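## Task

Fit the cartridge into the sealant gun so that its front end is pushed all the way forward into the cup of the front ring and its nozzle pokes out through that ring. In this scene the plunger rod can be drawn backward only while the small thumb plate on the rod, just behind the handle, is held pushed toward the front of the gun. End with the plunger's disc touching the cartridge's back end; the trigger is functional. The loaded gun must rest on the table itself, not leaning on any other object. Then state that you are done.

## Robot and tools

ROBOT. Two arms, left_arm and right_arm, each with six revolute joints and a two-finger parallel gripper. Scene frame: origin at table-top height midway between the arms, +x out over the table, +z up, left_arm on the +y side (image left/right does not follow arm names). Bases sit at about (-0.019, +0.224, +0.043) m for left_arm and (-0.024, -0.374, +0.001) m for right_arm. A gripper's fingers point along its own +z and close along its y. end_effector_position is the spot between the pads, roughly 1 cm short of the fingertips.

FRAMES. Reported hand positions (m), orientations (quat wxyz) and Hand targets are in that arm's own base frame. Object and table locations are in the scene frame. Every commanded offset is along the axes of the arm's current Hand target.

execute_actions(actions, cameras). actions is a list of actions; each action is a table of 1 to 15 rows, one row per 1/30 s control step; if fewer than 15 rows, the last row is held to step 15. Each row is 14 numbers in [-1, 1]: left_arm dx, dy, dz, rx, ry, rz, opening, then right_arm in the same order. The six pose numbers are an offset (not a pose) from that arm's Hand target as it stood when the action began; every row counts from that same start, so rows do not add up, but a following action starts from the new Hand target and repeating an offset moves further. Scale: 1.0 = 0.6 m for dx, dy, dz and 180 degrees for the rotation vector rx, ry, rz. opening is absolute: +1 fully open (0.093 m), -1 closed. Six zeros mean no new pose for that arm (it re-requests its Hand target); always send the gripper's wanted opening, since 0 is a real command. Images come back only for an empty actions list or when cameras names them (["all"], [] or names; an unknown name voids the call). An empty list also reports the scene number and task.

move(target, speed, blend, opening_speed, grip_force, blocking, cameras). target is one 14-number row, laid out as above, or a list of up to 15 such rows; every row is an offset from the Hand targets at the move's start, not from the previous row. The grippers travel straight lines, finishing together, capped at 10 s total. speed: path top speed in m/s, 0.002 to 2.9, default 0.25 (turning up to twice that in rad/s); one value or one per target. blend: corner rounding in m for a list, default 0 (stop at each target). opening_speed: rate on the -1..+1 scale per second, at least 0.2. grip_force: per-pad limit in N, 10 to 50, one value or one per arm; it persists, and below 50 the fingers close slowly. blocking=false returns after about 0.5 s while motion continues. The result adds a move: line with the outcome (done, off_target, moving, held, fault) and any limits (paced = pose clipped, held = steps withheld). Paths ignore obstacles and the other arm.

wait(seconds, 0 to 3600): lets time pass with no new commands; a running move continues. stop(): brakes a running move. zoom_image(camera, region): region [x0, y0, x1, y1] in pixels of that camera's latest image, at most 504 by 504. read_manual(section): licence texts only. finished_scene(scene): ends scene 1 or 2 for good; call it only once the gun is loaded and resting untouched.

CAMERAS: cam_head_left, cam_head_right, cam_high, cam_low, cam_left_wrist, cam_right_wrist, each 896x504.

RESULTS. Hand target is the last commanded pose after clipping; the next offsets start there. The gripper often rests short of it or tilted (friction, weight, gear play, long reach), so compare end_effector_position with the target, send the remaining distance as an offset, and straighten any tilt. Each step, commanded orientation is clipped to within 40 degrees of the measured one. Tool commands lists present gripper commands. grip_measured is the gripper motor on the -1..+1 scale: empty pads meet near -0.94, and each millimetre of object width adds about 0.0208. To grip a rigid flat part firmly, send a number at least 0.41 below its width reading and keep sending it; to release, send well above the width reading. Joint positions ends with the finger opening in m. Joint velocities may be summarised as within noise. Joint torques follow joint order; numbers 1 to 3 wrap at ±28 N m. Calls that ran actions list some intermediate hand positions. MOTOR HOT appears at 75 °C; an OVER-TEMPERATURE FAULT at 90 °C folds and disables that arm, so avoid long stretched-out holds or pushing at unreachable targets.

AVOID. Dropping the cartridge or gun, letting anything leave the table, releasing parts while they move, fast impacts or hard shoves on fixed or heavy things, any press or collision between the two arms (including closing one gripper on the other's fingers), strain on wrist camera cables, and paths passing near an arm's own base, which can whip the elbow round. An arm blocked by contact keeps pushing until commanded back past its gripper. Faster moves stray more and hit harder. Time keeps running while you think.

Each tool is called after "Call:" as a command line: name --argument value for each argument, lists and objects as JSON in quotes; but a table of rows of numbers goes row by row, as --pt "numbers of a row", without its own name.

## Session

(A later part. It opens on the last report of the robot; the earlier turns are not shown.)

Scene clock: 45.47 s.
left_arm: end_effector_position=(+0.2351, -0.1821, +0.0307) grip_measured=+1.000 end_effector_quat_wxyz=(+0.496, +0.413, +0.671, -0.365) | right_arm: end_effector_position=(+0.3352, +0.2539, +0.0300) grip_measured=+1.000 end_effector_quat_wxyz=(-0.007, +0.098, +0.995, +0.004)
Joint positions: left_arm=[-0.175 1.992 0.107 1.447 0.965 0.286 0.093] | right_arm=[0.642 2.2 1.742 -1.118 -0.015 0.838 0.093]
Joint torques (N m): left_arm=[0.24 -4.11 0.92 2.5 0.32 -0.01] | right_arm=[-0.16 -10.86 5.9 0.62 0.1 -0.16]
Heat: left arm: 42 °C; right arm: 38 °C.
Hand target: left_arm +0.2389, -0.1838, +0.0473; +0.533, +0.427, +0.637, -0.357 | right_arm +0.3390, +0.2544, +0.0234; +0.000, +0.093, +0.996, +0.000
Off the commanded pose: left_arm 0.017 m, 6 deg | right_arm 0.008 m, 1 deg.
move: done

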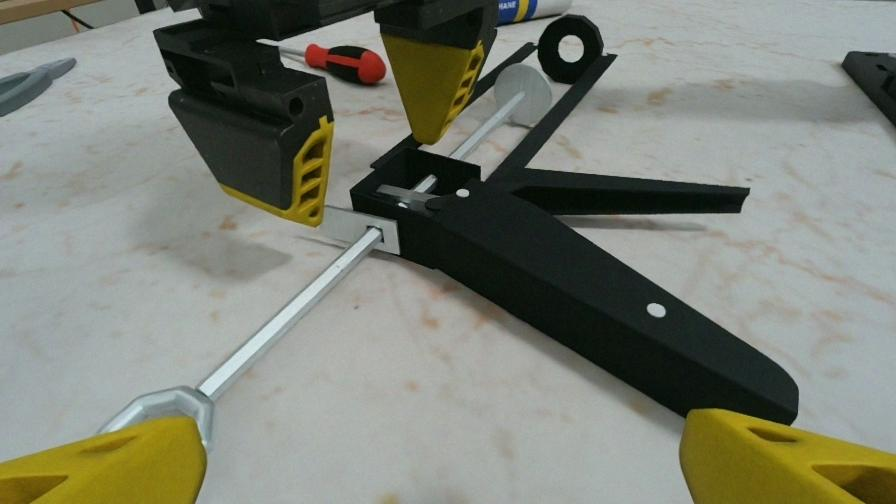

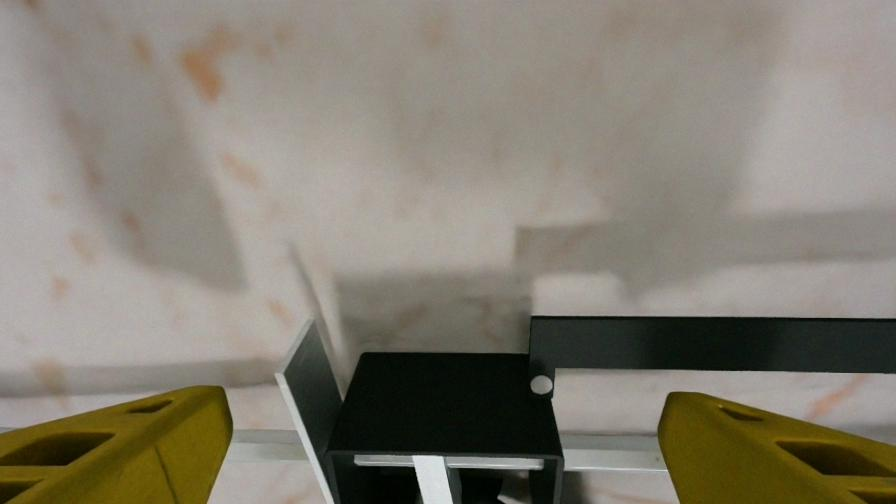

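Call:
move --pt "0 0 0 0 0 0 1 -0.0045 0.005 0 0 0 0 1" --pt "0 0 0 0 0 0 1 -0.0045 0.005 0.0135 0 0 0 1" --speed 0.06 --cameras '["cam_left_wrist","cam_right_wrist"]'

Scene clock: 48.10 s.
left_arm: end_effector_position=(+0.2351, -0.1821, +0.0307) grip_measured=+1.000 end_effector_quat_wxyz=(+0.496, +0.413, +0.671, -0.365) | right_arm: end_effector_position=(+0.3348, +0.2560, +0.0207) grip_measured=+1.000 end_effector_quat_wxyz=(-0.011, +0.100, +0.995, +0.000)
Joint positions: left_arm=[-0.175 1.992 0.107 1.447 0.965 0.286 0.093] | right_arm=[0.647 2.223 1.742 -1.105 -0.015 0.847 0.093]
Joint torques (N m): left_arm=[0.18 -4.11 0.94 2.5 0.32 0] | right_arm=[-0.14 -10.73 6.45 0.67 0.11 -0.17]
Heat: left arm: 42 °C; right arm: 38 °C.
Hand target: left_arm +0.2389, -0.1838, +0.0473; +0.533, +0.427, +0.637, -0.357 | right_arm +0.3422, +0.2569, +0.0153; +0.000, +0.093, +0.996, +0.000
Off the commanded pose: left_arm 0.017 m, 6 deg | right_arm 0.009 m, 2 deg.
move: done

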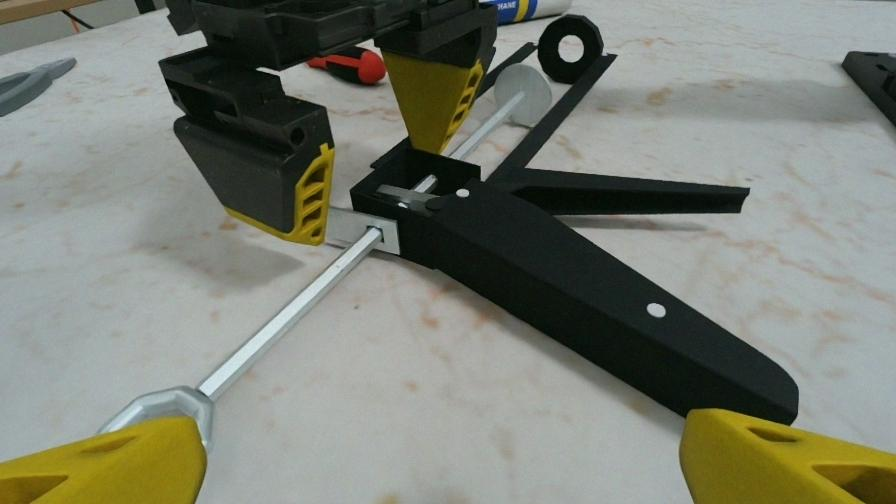

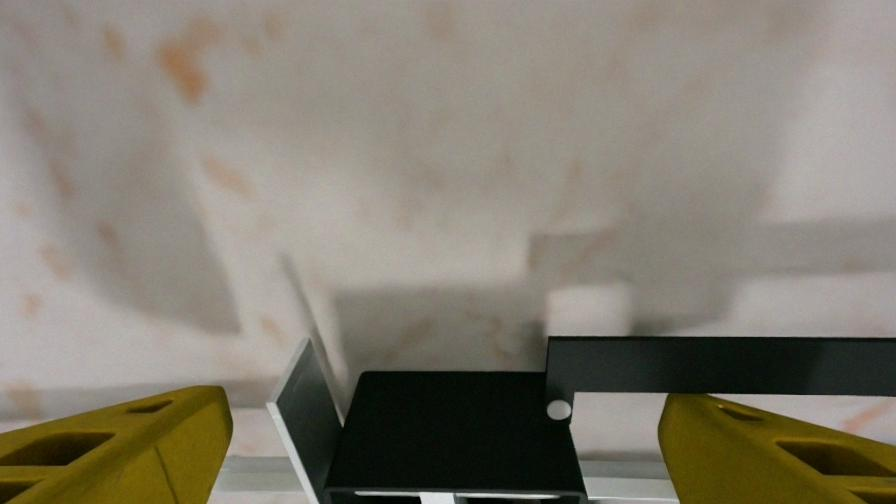

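Call:
move --target '[0,0,0,0,0,0,1,0,0,0,0,0,0,-0.2]' --grip_force '[50,18]' --cameras '["cam_left_wrist","cam_right_wrist"]'

Scene clock: 53.93 s.
left_arm: end_effector_position=(+0.2351, -0.1821, +0.0307) grip_measured=+1.000 end_effector_quat_wxyz=(+0.496, +0.413, +0.671, -0.365) | right_arm: end_effector_position=(+0.3359, +0.2569, +0.0207) grip_measured=+0.130 end_effector_quat_wxyz=(-0.009, +0.095, +0.995, +0.002)
Joint positions: left_arm=[-0.175 1.992 0.107 1.447 0.965 0.286 0.093] | right_arm=[0.647 2.223 1.742 -1.099 -0.015 0.838 0.051]
Joint velocities: left_arm=[within noise] | right_arm=[0.007 -0.002 -0.012 -0.022 -0.066 0.007 -0.004]
Joint torques (N m): left_arm=[0.2 -4.15 0.91 2.5 0.32 -0.01] | right_arm=[-0.21 -10.8 6.42 0.59 0.11 -0.14]
Heat: left arm: 42 °C; right arm: 38 °C.
Hand target: left_arm +0.2389, -0.1838, +0.0473; +0.533, +0.427, +0.637, -0.357 | right_arm +0.3422, +0.2569, +0.0153; +0.000, +0.093, +0.996, +0.000
Off the commanded pose: left_arm 0.017 m, 6 deg | right_arm 0.008 m, 1 deg.
grip_force (N): 50, 18
move: moving (right_arm; no rest 5 s after the path's end)

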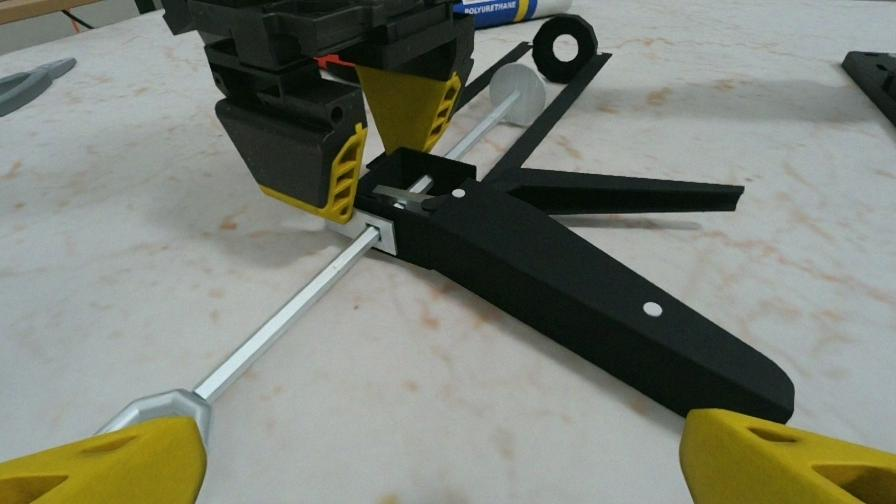

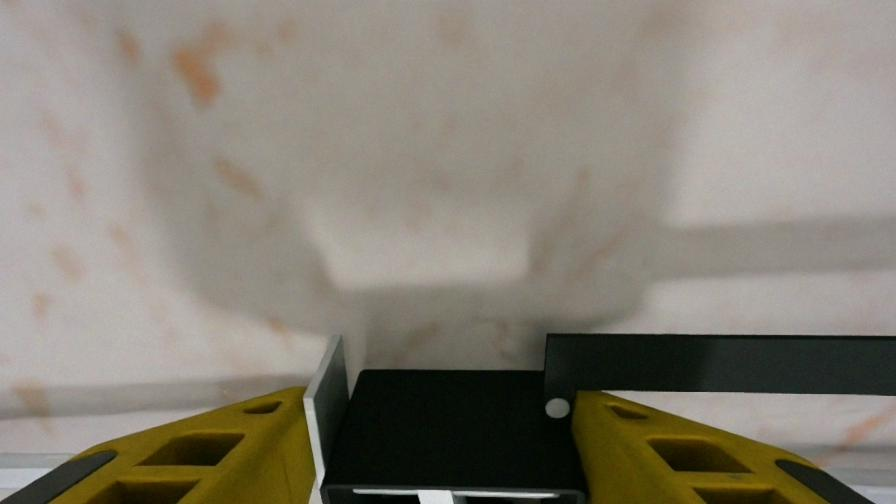

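Call:
move --target '[0.0077,0.195,-0.0709,0.138,0.108,0.0505,1,0,0,0,0,0,0,-0.2]' --speed 0.15 --cameras '["cam_left_wrist","cam_right_wrist","cam_high"]'

Scene clock: 60.00 s.
left_arm: end_effector_position=(+0.3272, -0.0974, +0.0483) grip_measured=+1.000 end_effector_quat_wxyz=(+0.344, +0.621, +0.600, -0.369) | right_arm: end_effector_position=(+0.3359, +0.2569, +0.0207) grip_measured=+0.098 end_effector_quat_wxyz=(-0.009, +0.095, +0.995, +0.002)
Joint positions: left_arm=[0.146 2.101 1.27 -1.077 1.025 1.943 0.093] | right_arm=[0.647 2.223 1.742 -1.099 -0.015 0.836 0.05]
Joint torques (N m): left_arm=[-0.81 -7.94 7.66 -0.3 0.31 0.16] | right_arm=[-0.23 -10.67 6.41 0.59 0.11 -0.14]
Heat: left arm: 42 °C; right arm: 38 °C.
Hand target: left_arm +0.3309, -0.0999, +0.0503; +0.342, +0.633, +0.590, -0.366 | right_arm +0.3422, +0.2569, +0.0153; +0.000, +0.093, +0.996, +0.000
Off the commanded pose: left_arm 0.005 m, 2 deg | right_arm 0.008 m, 1 deg.
grip_force (N): 50, 18
move: done
Images, in order (width x height): cam_high 896x504, cam_left_wrist 896x504, cam_right_wrist 896x504.

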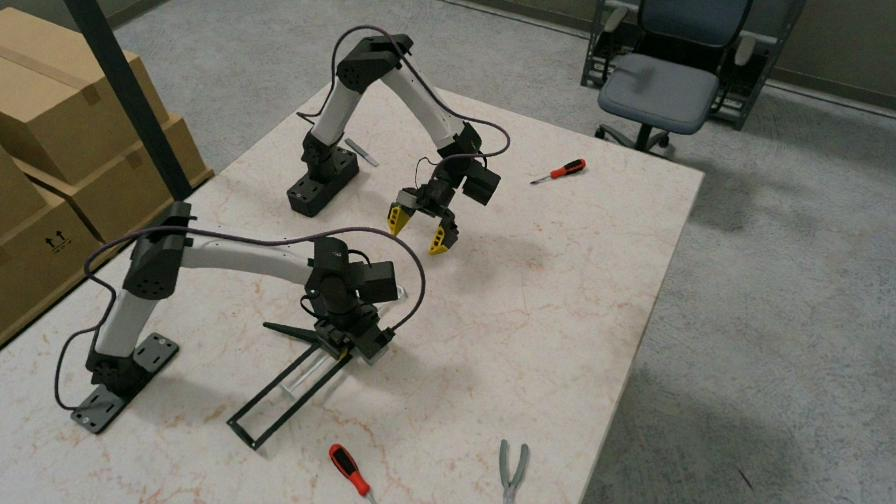

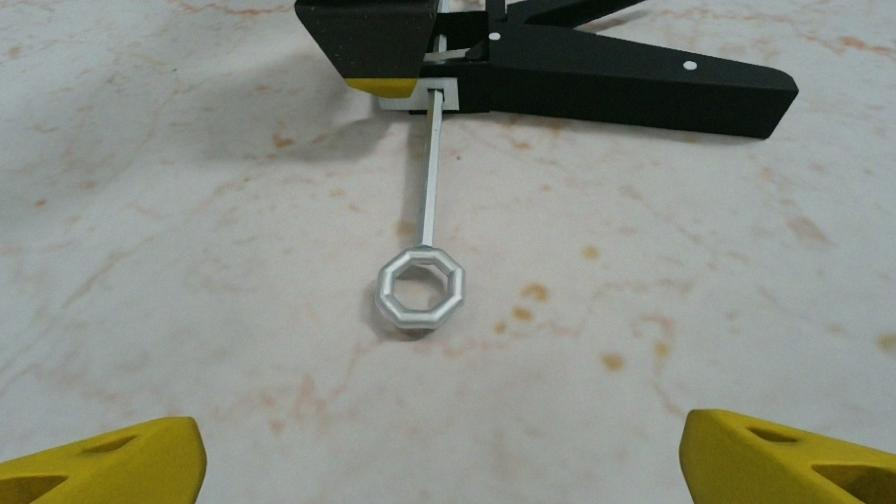

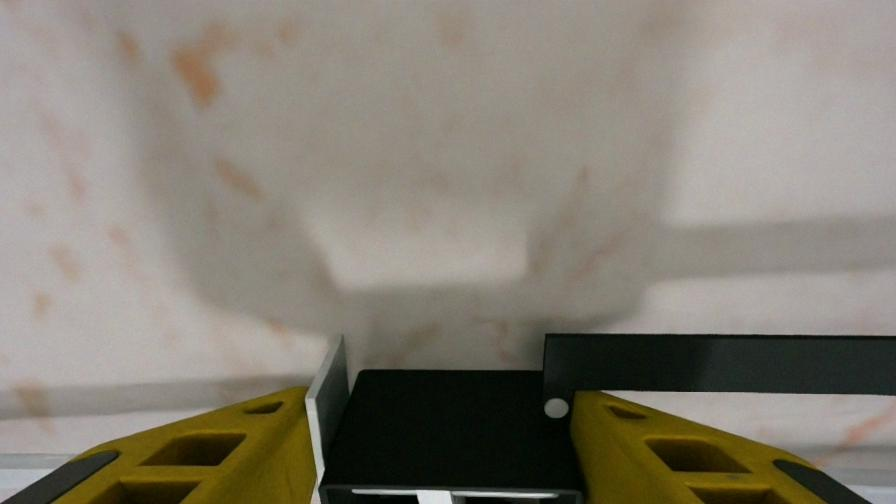

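Call:
move --target '[-0.0147,0.0218,0.1763,0.0096,0,0.0056,1,0,0,0,0,0,0,-0.2]' --speed 0.15 --cameras '["cam_left_wrist","cam_high"]'

Scene clock: 64.30 s.
left_arm: end_effector_position=(+0.3343, -0.1934, -0.0007) grip_measured=+1.000 end_effector_quat_wxyz=(+0.319, +0.642, +0.589, -0.372) | right_arm: end_effector_position=(+0.3359, +0.2569, +0.0207) grip_measured=+0.098 end_effector_quat_wxyz=(-0.009, +0.095, +0.995, +0.002)
Joint positions: left_arm=[-0.142 2.164 1.175 -0.545 1.025 1.493 0.093] | right_arm=[0.647 2.223 1.742 -1.099 -0.015 0.836 0.05]
Joint torques (N m): left_arm=[-0.77 -9.83 4.16 0.58 0.65 -0.02] | right_arm=[-0.2 -10.81 6.52 0.58 0.11 -0.14]
Heat: left arm: 42 °C; right arm: 38 °C.
Hand target: left_arm +0.3374, -0.1966, +0.0051; +0.335, +0.643, +0.579, -0.371 | right_arm +0.3422, +0.2569, +0.0153; +0.000, +0.093, +0.996, +0.000
Off the commanded pose: left_arm 0.007 m, 2 deg | right_arm 0.008 m, 1 deg.
grip_force (N): 50, 18
move: done
Images, in order (width x height): cam_high 896x504, cam_left_wrist 896x504.

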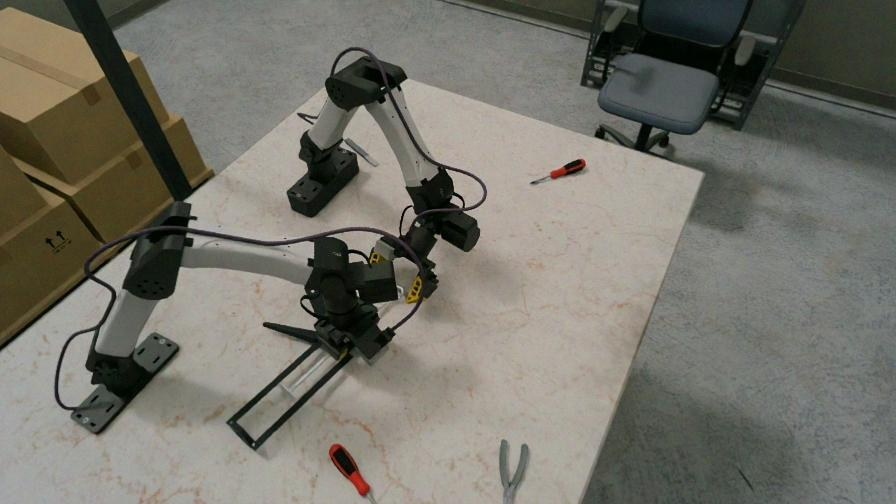

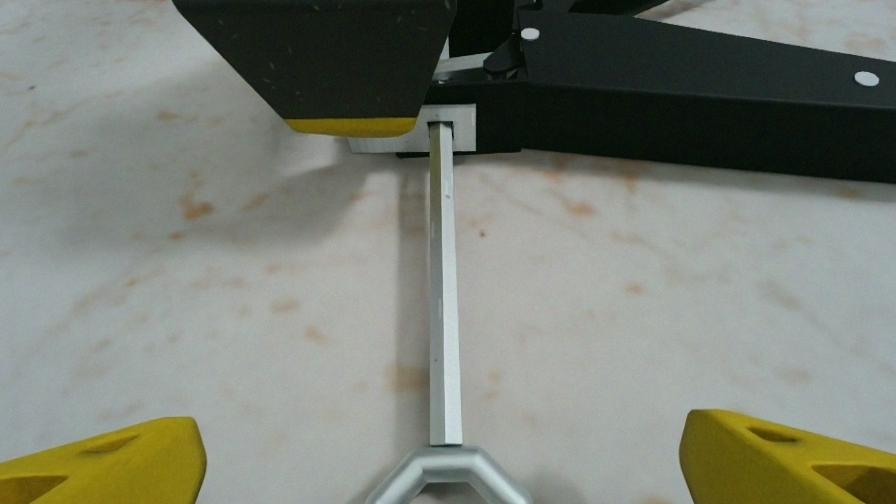

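Call:
move --target '[0.0375,0,0.0217,0,0,0,1,0,0,0,0,0,0,-0.2]' --speed 0.08 --cameras '["cam_left_wrist"]'

Scene clock: 66.60 s.
left_arm: end_effector_position=(+0.3359, -0.1936, -0.0214) grip_measured=+1.000 end_effector_quat_wxyz=(+0.324, +0.644, +0.587, -0.368) | right_arm: end_effector_position=(+0.3359, +0.2569, +0.0207) grip_measured=+0.098 end_effector_quat_wxyz=(-0.009, +0.095, +0.995, +0.002)
Joint positions: left_arm=[-0.142 2.218 1.158 -0.457 1.025 1.492 0.093] | right_arm=[0.647 2.223 1.742 -1.099 -0.015 0.836 0.05]
Joint torques (N m): left_arm=[-0.75 -8.66 4.05 0.61 0.64 -0.02] | right_arm=[-0.18 -10.71 6.48 0.59 0.11 -0.16]
Heat: left arm: 42 °C; right arm: 38 °C.
Hand target: left_arm +0.3374, -0.1967, -0.0209; +0.335, +0.643, +0.579, -0.371 | right_arm +0.3422, +0.2569, +0.0153; +0.000, +0.093, +0.996, +0.000
Off the commanded pose: left_arm 0.003 m, 2 deg | right_arm 0.008 m, 1 deg.
grip_force (N): 50, 18
move: done

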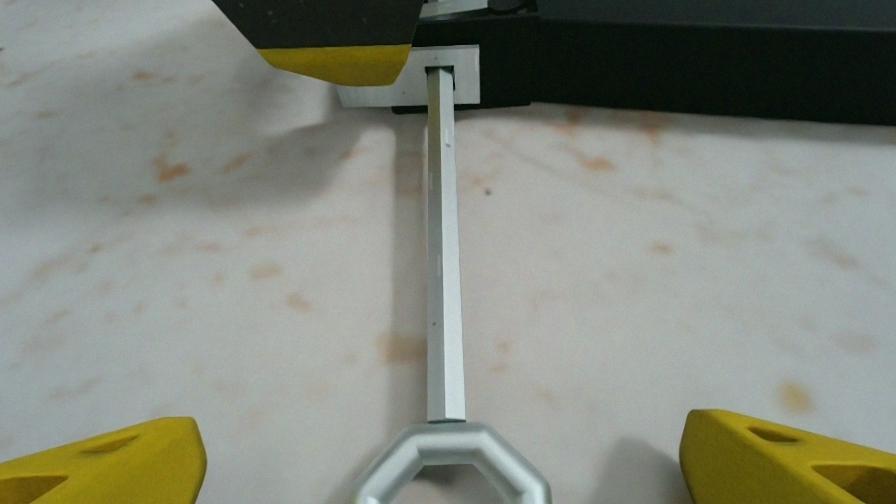

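Call:
move --pt "0.009 0 0.005 0 0 0 1 0 0 0 0 0 0 -0.2" --pt "0.009 0 0.005 0 0 0 -0.7 0 0 0 0 0 0 -0.2" --speed 0.08 --grip_force '[35,18]' --cameras '["cam_left_wrist","cam_right_wrist"]'

Scene clock: 71.63 s.
left_arm: end_effector_position=(+0.3356, -0.1946, -0.0256) grip_measured=-0.266 end_effector_quat_wxyz=(+0.324, +0.642, +0.587, -0.372) | right_arm: end_effector_position=(+0.3359, +0.2569, +0.0207) grip_measured=+0.098 end_effector_quat_wxyz=(-0.009, +0.098, +0.995, +0.002)
Joint positions: left_arm=[-0.144 2.233 1.158 -0.443 1.031 1.487 0.032] | right_arm=[0.647 2.223 1.742 -1.099 -0.015 0.843 0.05]
Joint torques (N m): left_arm=[-0.73 -8.51 3.75 0.66 0.59 0.03] | right_arm=[-0.17 -10.81 6.48 0.6 0.1 -0.14]
Heat: left arm: 42 °C; right arm: 38 °C.
Hand target: left_arm +0.3374, -0.1966, -0.0270; +0.335, +0.643, +0.579, -0.371 | right_arm +0.3422, +0.2569, +0.0153; +0.000, +0.093, +0.996, +0.000
Off the commanded pose: left_arm 0.003 m, 2 deg | right_arm 0.008 m, 1 deg.
grip_force (N): 35, 18
move: done

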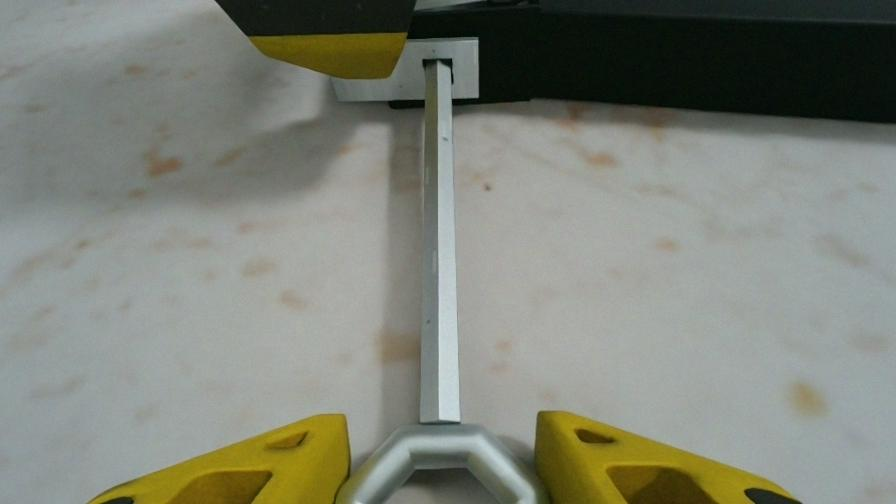

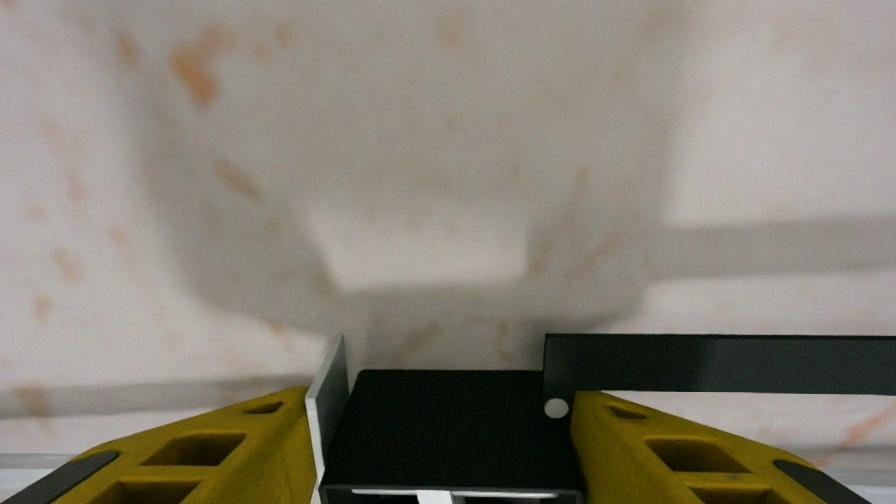

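Call:
move --target '[0.025,0,-0.0433,0,0,0,-0.7,0,0,0,0,0,0,-0.2]' --speed 0.05 --cameras '["cam_left_wrist","cam_right_wrist"]'

Scene clock: 73.90 s.
left_arm: end_effector_position=(+0.3344, -0.1749, -0.0260) grip_measured=-0.268 end_effector_quat_wxyz=(+0.329, +0.638, +0.584, -0.379) | right_arm: end_effector_position=(+0.3346, +0.2616, +0.0207) grip_measured=+0.098 end_effector_quat_wxyz=(-0.006, +0.094, +0.996, +0.005)
Joint positions: left_arm=[-0.084 2.255 1.181 -0.551 1.051 1.605 0.032] | right_arm=[0.658 2.223 1.742 -1.092 -0.015 0.846 0.05]
Joint torques (N m): left_arm=[1.42 -8.36 6.28 0.01 0.41 0.43] | right_arm=[-0.64 -10.81 6.56 0.53 0.11 -0.13]
Heat: left arm: 42 °C; right arm: 39 °C.
Hand target: left_arm +0.3405, -0.1667, -0.0271; +0.335, +0.643, +0.579, -0.371 | right_arm +0.3422, +0.2569, +0.0153; +0.000, +0.093, +0.996, +0.000
Off the commanded pose: left_arm 0.010 m, 1 deg | right_arm 0.010 m, 1 deg.
grip_force (N): 35, 18
move: done

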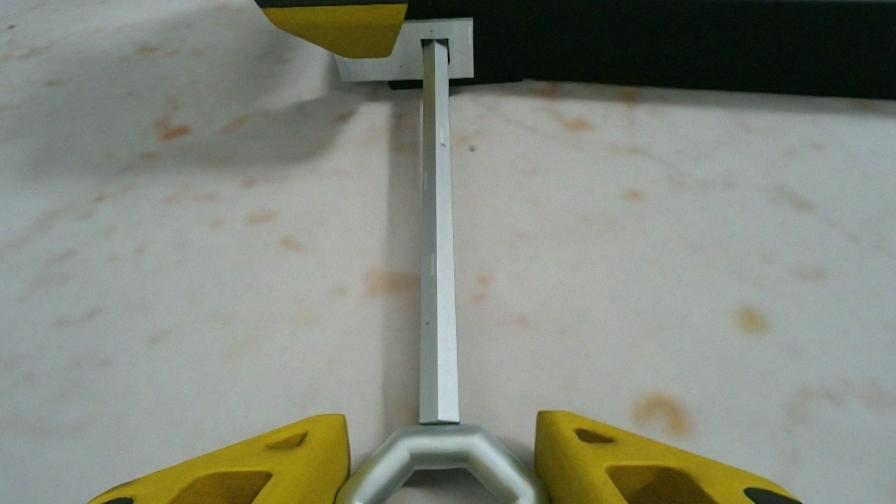

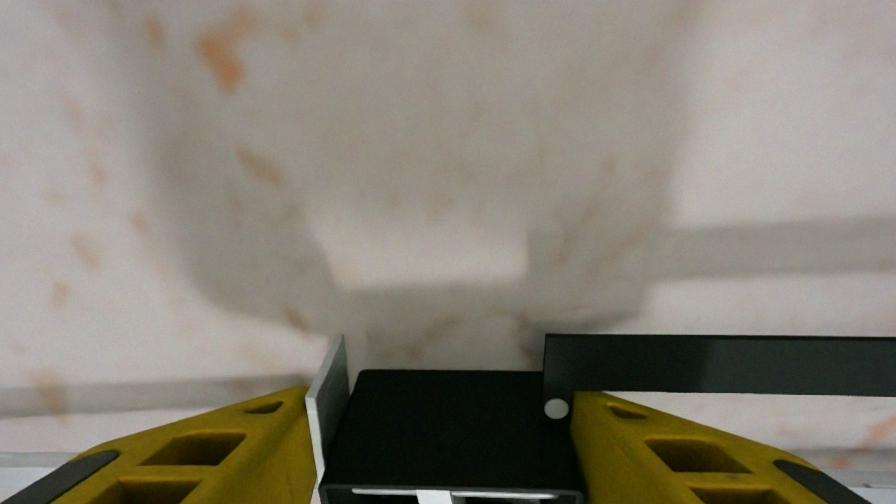

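Call:
move --target '[0.025,0,-0.0433,0,0,0,-0.7,0,0,0,0,0,0,-0.2]' --speed 0.05 --cameras '["cam_left_wrist","cam_head_right","cam_high"]'

Scene clock: 76.03 s.
left_arm: end_effector_position=(+0.3368, -0.1501, -0.0260) grip_measured=-0.268 end_effector_quat_wxyz=(+0.332, +0.637, +0.580, -0.384) | right_arm: end_effector_position=(+0.3340, +0.2626, +0.0213) grip_measured=+0.098 end_effector_quat_wxyz=(-0.006, +0.093, +0.996, +0.006)
Joint positions: left_arm=[-0.011 2.296 1.244 -0.713 1.056 1.768 0.032] | right_arm=[0.659 2.222 1.742 -1.092 -0.018 0.846 0.05]
Joint torques (N m): left_arm=[2.17 -8.79 6.46 -0.2 0.25 0.44] | right_arm=[-0.98 -10.76 6.5 0.52 0.12 -0.16]
Heat: left arm: 42 °C; right arm: 39 °C.
Hand target: left_arm +0.3436, -0.1369, -0.0271; +0.335, +0.643, +0.579, -0.371 | right_arm +0.3422, +0.2569, +0.0153; +0.000, +0.093, +0.996, +0.000
Off the commanded pose: left_arm 0.015 m, 2 deg | right_arm 0.012 m, 1 deg.
grip_force (N): 35, 18
move: off_target (left_arm)
Images, in order (width x height): cam_head_right 896x504, cam_high 896x504, cam_left_wrist 896x504.

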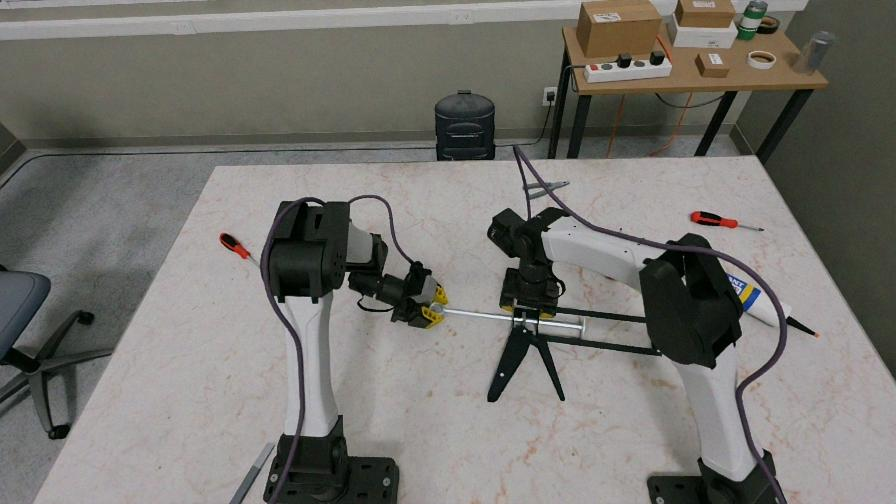

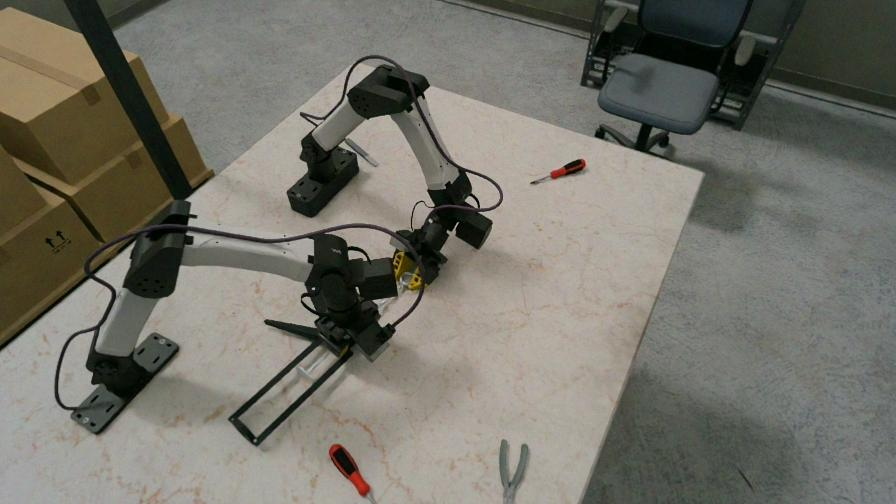

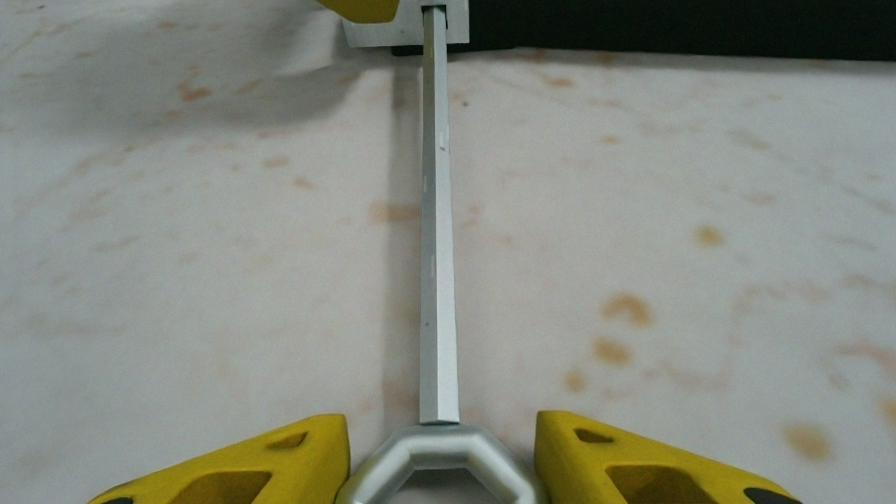

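Call:
move --target '[0.0667,0,-0.1155,0,0,0,-0.7,0,0,0,0,0,0,-0.2]' --speed 0.06 --cameras '["cam_left_wrist","cam_head_right","cam_right_wrist"]'

Scene clock: 78.53 s.
left_arm: end_effector_position=(+0.3387, -0.0874, -0.0241) grip_measured=-0.268 end_effector_quat_wxyz=(+0.335, +0.620, +0.600, -0.379) | right_arm: end_effector_position=(+0.3358, +0.2677, +0.0232) grip_measured=+0.098 end_effector_quat_wxyz=(-0.001, +0.078, +0.997, +0.013)
Joint positions: left_arm=[0.167 2.344 1.328 -0.965 1.01 1.999 0.032] | right_arm=[0.665 2.222 1.75 -1.082 -0.019 0.823 0.05]
Joint torques (N m): left_arm=[4.68 -10.06 7.38 -0.23 -0.18 0.07] | right_arm=[-1.46 -10.86 5.94 0.46 0.13 0.01]
Heat: left arm: 42 °C; right arm: 39 °C.
Hand target: left_arm +0.3520, -0.0573, -0.0272; +0.335, +0.643, +0.579, -0.371 | right_arm +0.3422, +0.2569, +0.0153; +0.000, +0.093, +0.996, +0.000
Off the commanded pose: left_arm 0.033 m, 4 deg | right_arm 0.015 m, 2 deg.
joint sent to its limit (left arm) — joint 6 (wrist roll), upper limit. The joint targets are off in position and orientation.
grip_force (N): 35, 18
move: off_target (left_arm)
Images, in order (width x height): cam_head_right 896x504, cam_left_wrist 896x504, cam_right_wrist 896x504.

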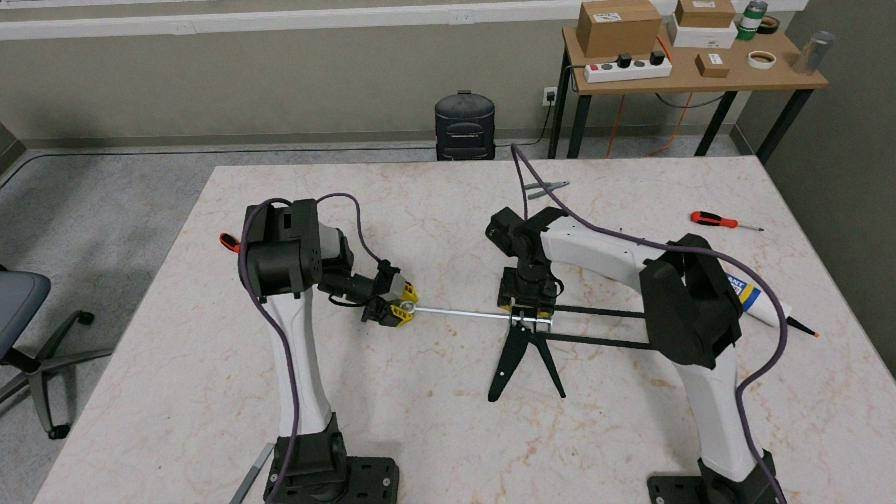

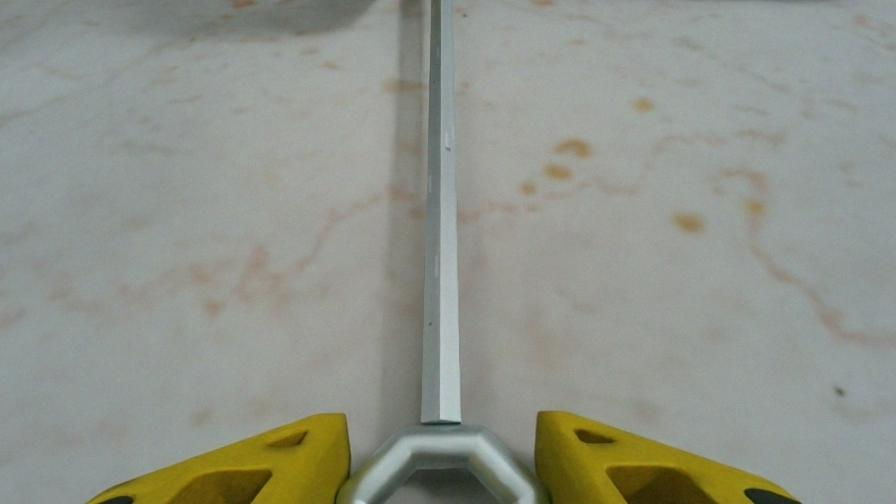

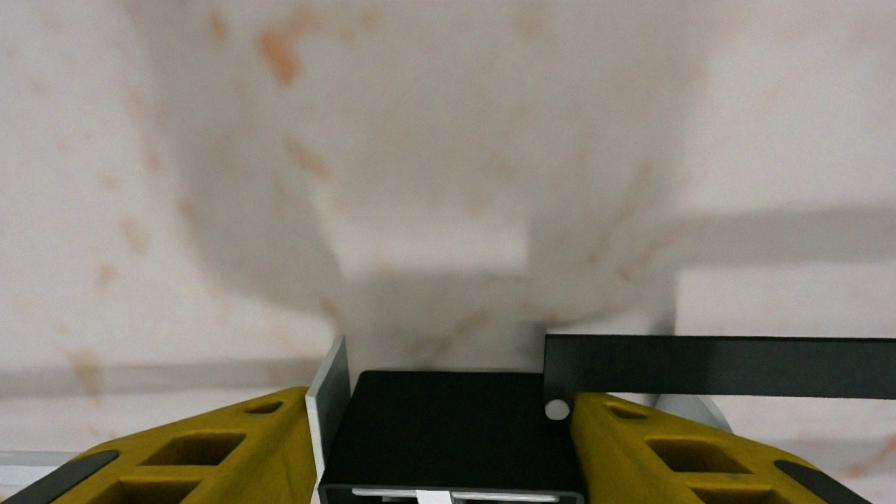

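Call:
move --pt "0 0 0 0 0 0 -0.7 0 0 0 0 0 0 0.35" --pt "0 0 0 0 0 0 -0.7 0 0 -0.15 0 0 0 0.35" --speed 0.1 --cameras '["cam_left_wrist","cam_right_wrist"]'

Scene clock: 87.83 s.
left_arm: end_effector_position=(+0.3405, -0.0827, -0.0188) grip_measured=-0.268 end_effector_quat_wxyz=(+0.341, +0.606, +0.607, -0.385) | right_arm: end_effector_position=(+0.3475, +0.2847, +0.0831) grip_measured=+0.347 end_effector_quat_wxyz=(+0.010, +0.085, +0.996, +0.039)
Joint positions: left_arm=[0.186 2.344 1.338 -0.993 1.028 1.999 0.032] | right_arm=[0.67 2.223 1.989 -1.268 -0.044 0.843 0.062]
Joint torques (N m): left_arm=[3.26 -9.96 6.78 -0.08 -0.29 0.07] | right_arm=[-1.69 -14.72 10.91 -0.94 0.34 -0.14]
Heat: left arm: 42 °C; right arm: 40 °C.
Hand target: left_arm +0.3520, -0.0573, -0.0272; +0.335, +0.643, +0.579, -0.371 | right_arm +0.3421, +0.2569, +0.1053; +0.000, +0.093, +0.996, +0.000
Off the commanded pose: left_arm 0.029 m, 6 deg | right_arm 0.036 m, 5 deg.
joint sent to its limit (left arm) — joint 6 (wrist roll), upper limit. The joint targets are off in position and orientation.
grip_force (N): 35, 18
move: off_target (right_arm)

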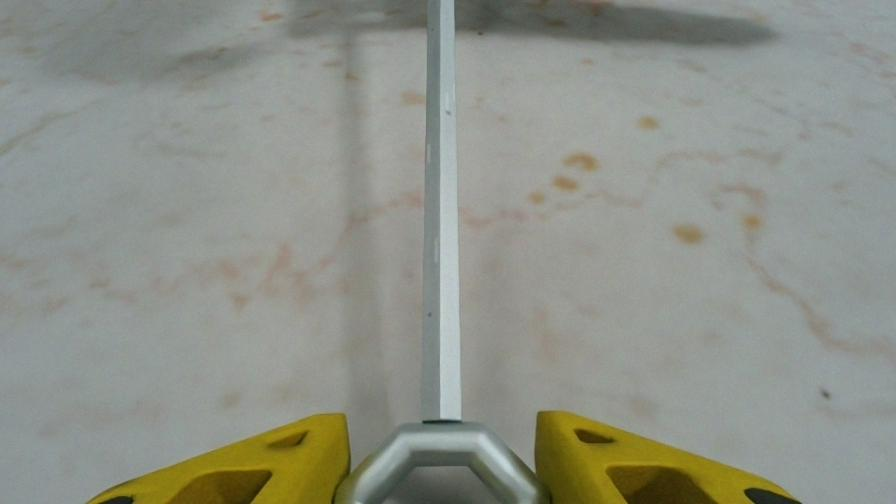

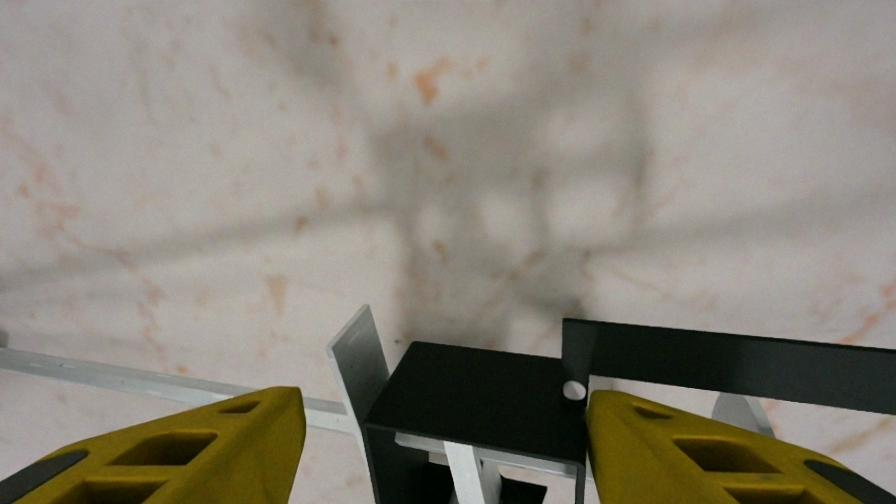

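Call:
move --target '[0,0,0,0,0,0,-0.7,0,0,0.148,0,0,0,0.35]' --speed 0.08 --cameras '["cam_left_wrist","cam_right_wrist","cam_high"]'

Scene clock: 90.17 s.
left_arm: end_effector_position=(+0.3404, -0.0672, -0.0263) grip_measured=-0.268 end_effector_quat_wxyz=(+0.324, +0.610, +0.622, -0.369) | right_arm: end_effector_position=(+0.3342, +0.2543, +0.0385) grip_measured=+0.348 end_effector_quat_wxyz=(-0.014, +0.096, +0.995, +0.004)
Joint positions: left_arm=[0.216 2.344 1.342 -0.988 0.968 1.99 0.032] | right_arm=[0.641 2.202 1.779 -1.164 -0.024 0.833 0.062]
Joint torques (N m): left_arm=[0.4 -9.73 6.9 -0.1 0.13 0.09] | right_arm=[-0.16 -9.2 3.43 1.25 0.19 -0.11]
Heat: left arm: 42 °C; right arm: 41 °C.
Hand target: left_arm +0.3520, -0.0573, -0.0272; +0.335, +0.643, +0.579, -0.371 | right_arm +0.3422, +0.2569, +0.0165; +0.000, +0.093, +0.996, +0.000
Off the commanded pose: left_arm 0.015 m, 6 deg | right_arm 0.024 m, 2 deg.
joint sent to its limit (left arm) — joint 6 (wrist roll), upper limit. The joint targets are off in position and orientation.
grip_force (N): 35, 18
move: off_target (right_arm)
Images, in order (width x height): cam_high 896x504, cam_left_wrist 896x504, cam_right_wrist 896x504.

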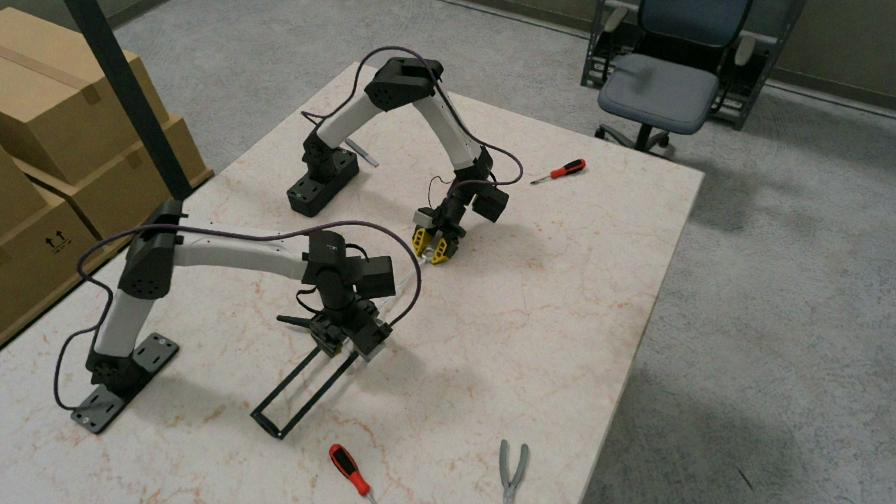

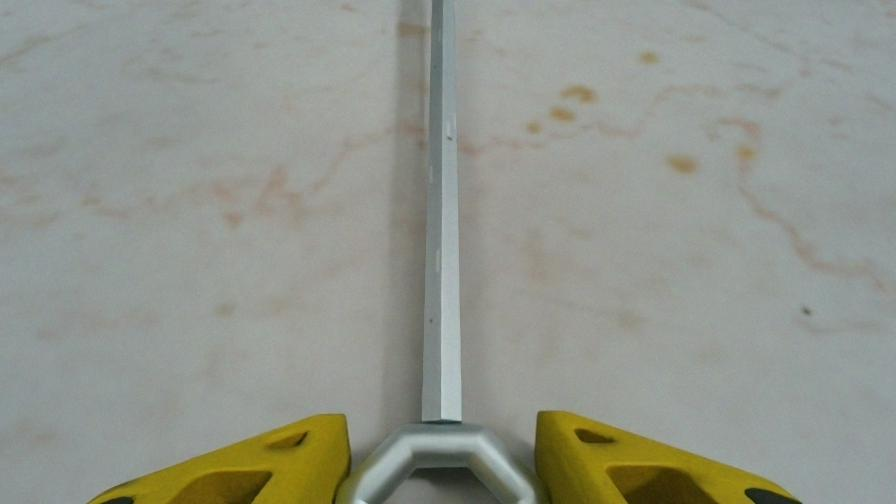

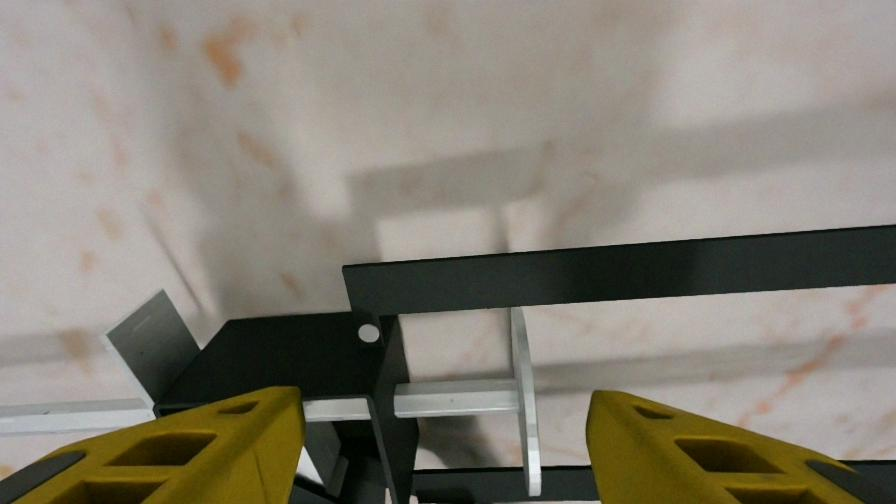

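Call:
move --target '[0,0,0,0,0,0,-0.7,0,0,-0.23,0,0,0,0.35]' --speed 0.2 --cameras '["cam_head_right","cam_right_wrist","cam_high"]'

Scene clock: 92.47 s.
left_arm: end_effector_position=(+0.3404, -0.0672, -0.0263) grip_measured=-0.268 end_effector_quat_wxyz=(+0.325, +0.612, +0.620, -0.368) | right_arm: end_effector_position=(+0.3368, +0.2567, +0.1485) grip_measured=+0.348 end_effector_quat_wxyz=(-0.001, +0.096, +0.995, +0.014)
Joint positions: left_arm=[0.216 2.344 1.342 -0.988 0.968 1.996 0.032] | right_arm=[0.642 2.2 2.216 -1.57 -0.022 0.835 0.062]
Joint torques (N m): left_arm=[0.43 -9.74 6.9 -0.09 0.13 0.09] | right_arm=[-0.13 -11.41 9.06 0.31 0.18 -0.12]
Heat: left arm: 42 °C; right arm: 41 °C.
Hand target: left_arm +0.3520, -0.0573, -0.0272; +0.335, +0.643, +0.579, -0.371 | right_arm +0.3421, +0.2569, +0.1545; +0.000, +0.093, +0.996, +0.000
Off the commanded pose: left_arm 0.015 m, 6 deg | right_arm 0.008 m, 2 deg.
joint sent to its limit (left arm) — joint 6 (wrist roll), upper limit. The joint targets are off in position and orientation.
joint sent to its limit (right arm) — joint 4 (wrist pitch), lower limit. The joint targets are off in position, not in orientation.
grip_force (N): 35, 18
move: done
Images, in order (width x height): cam_head_right 896x504, cam_high 896x504, cam_right_wrist 896x504.

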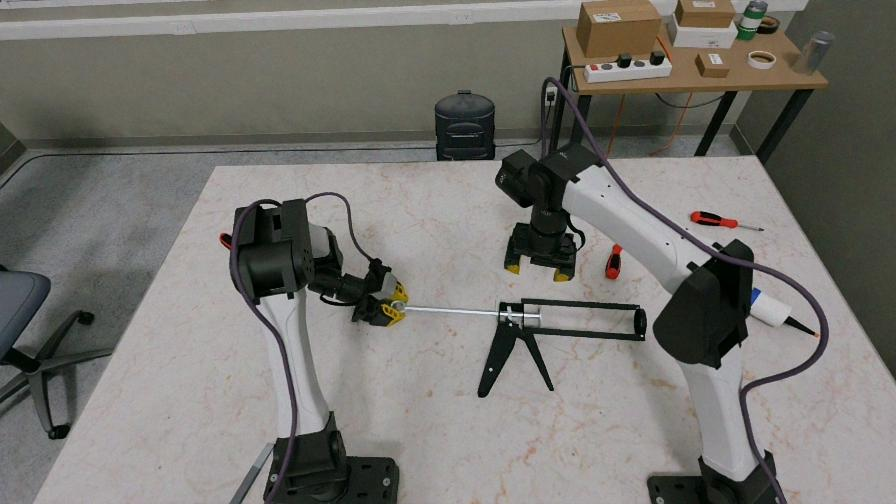

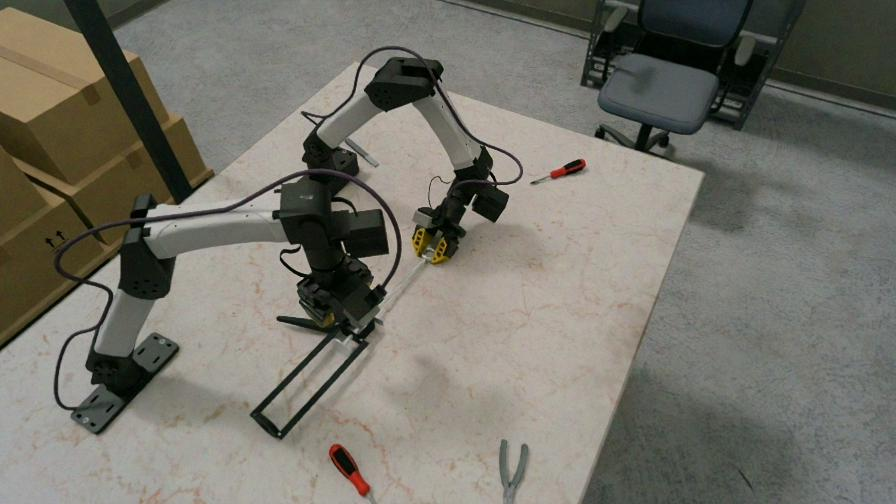

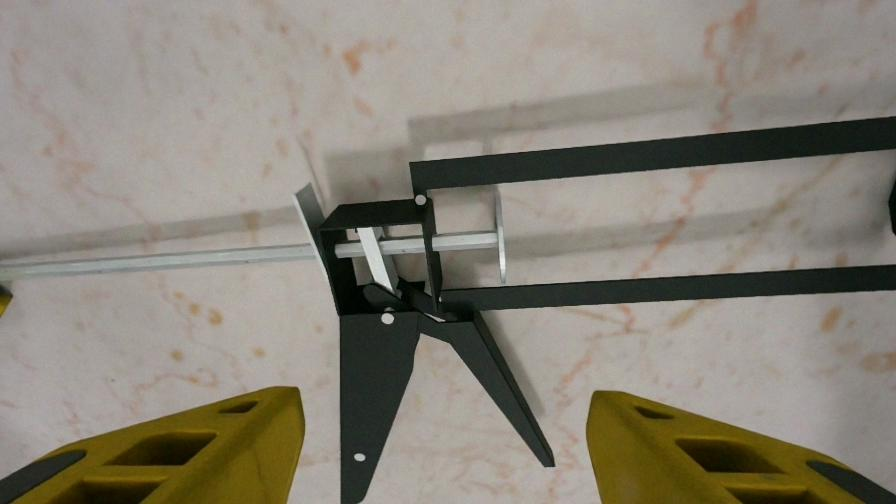

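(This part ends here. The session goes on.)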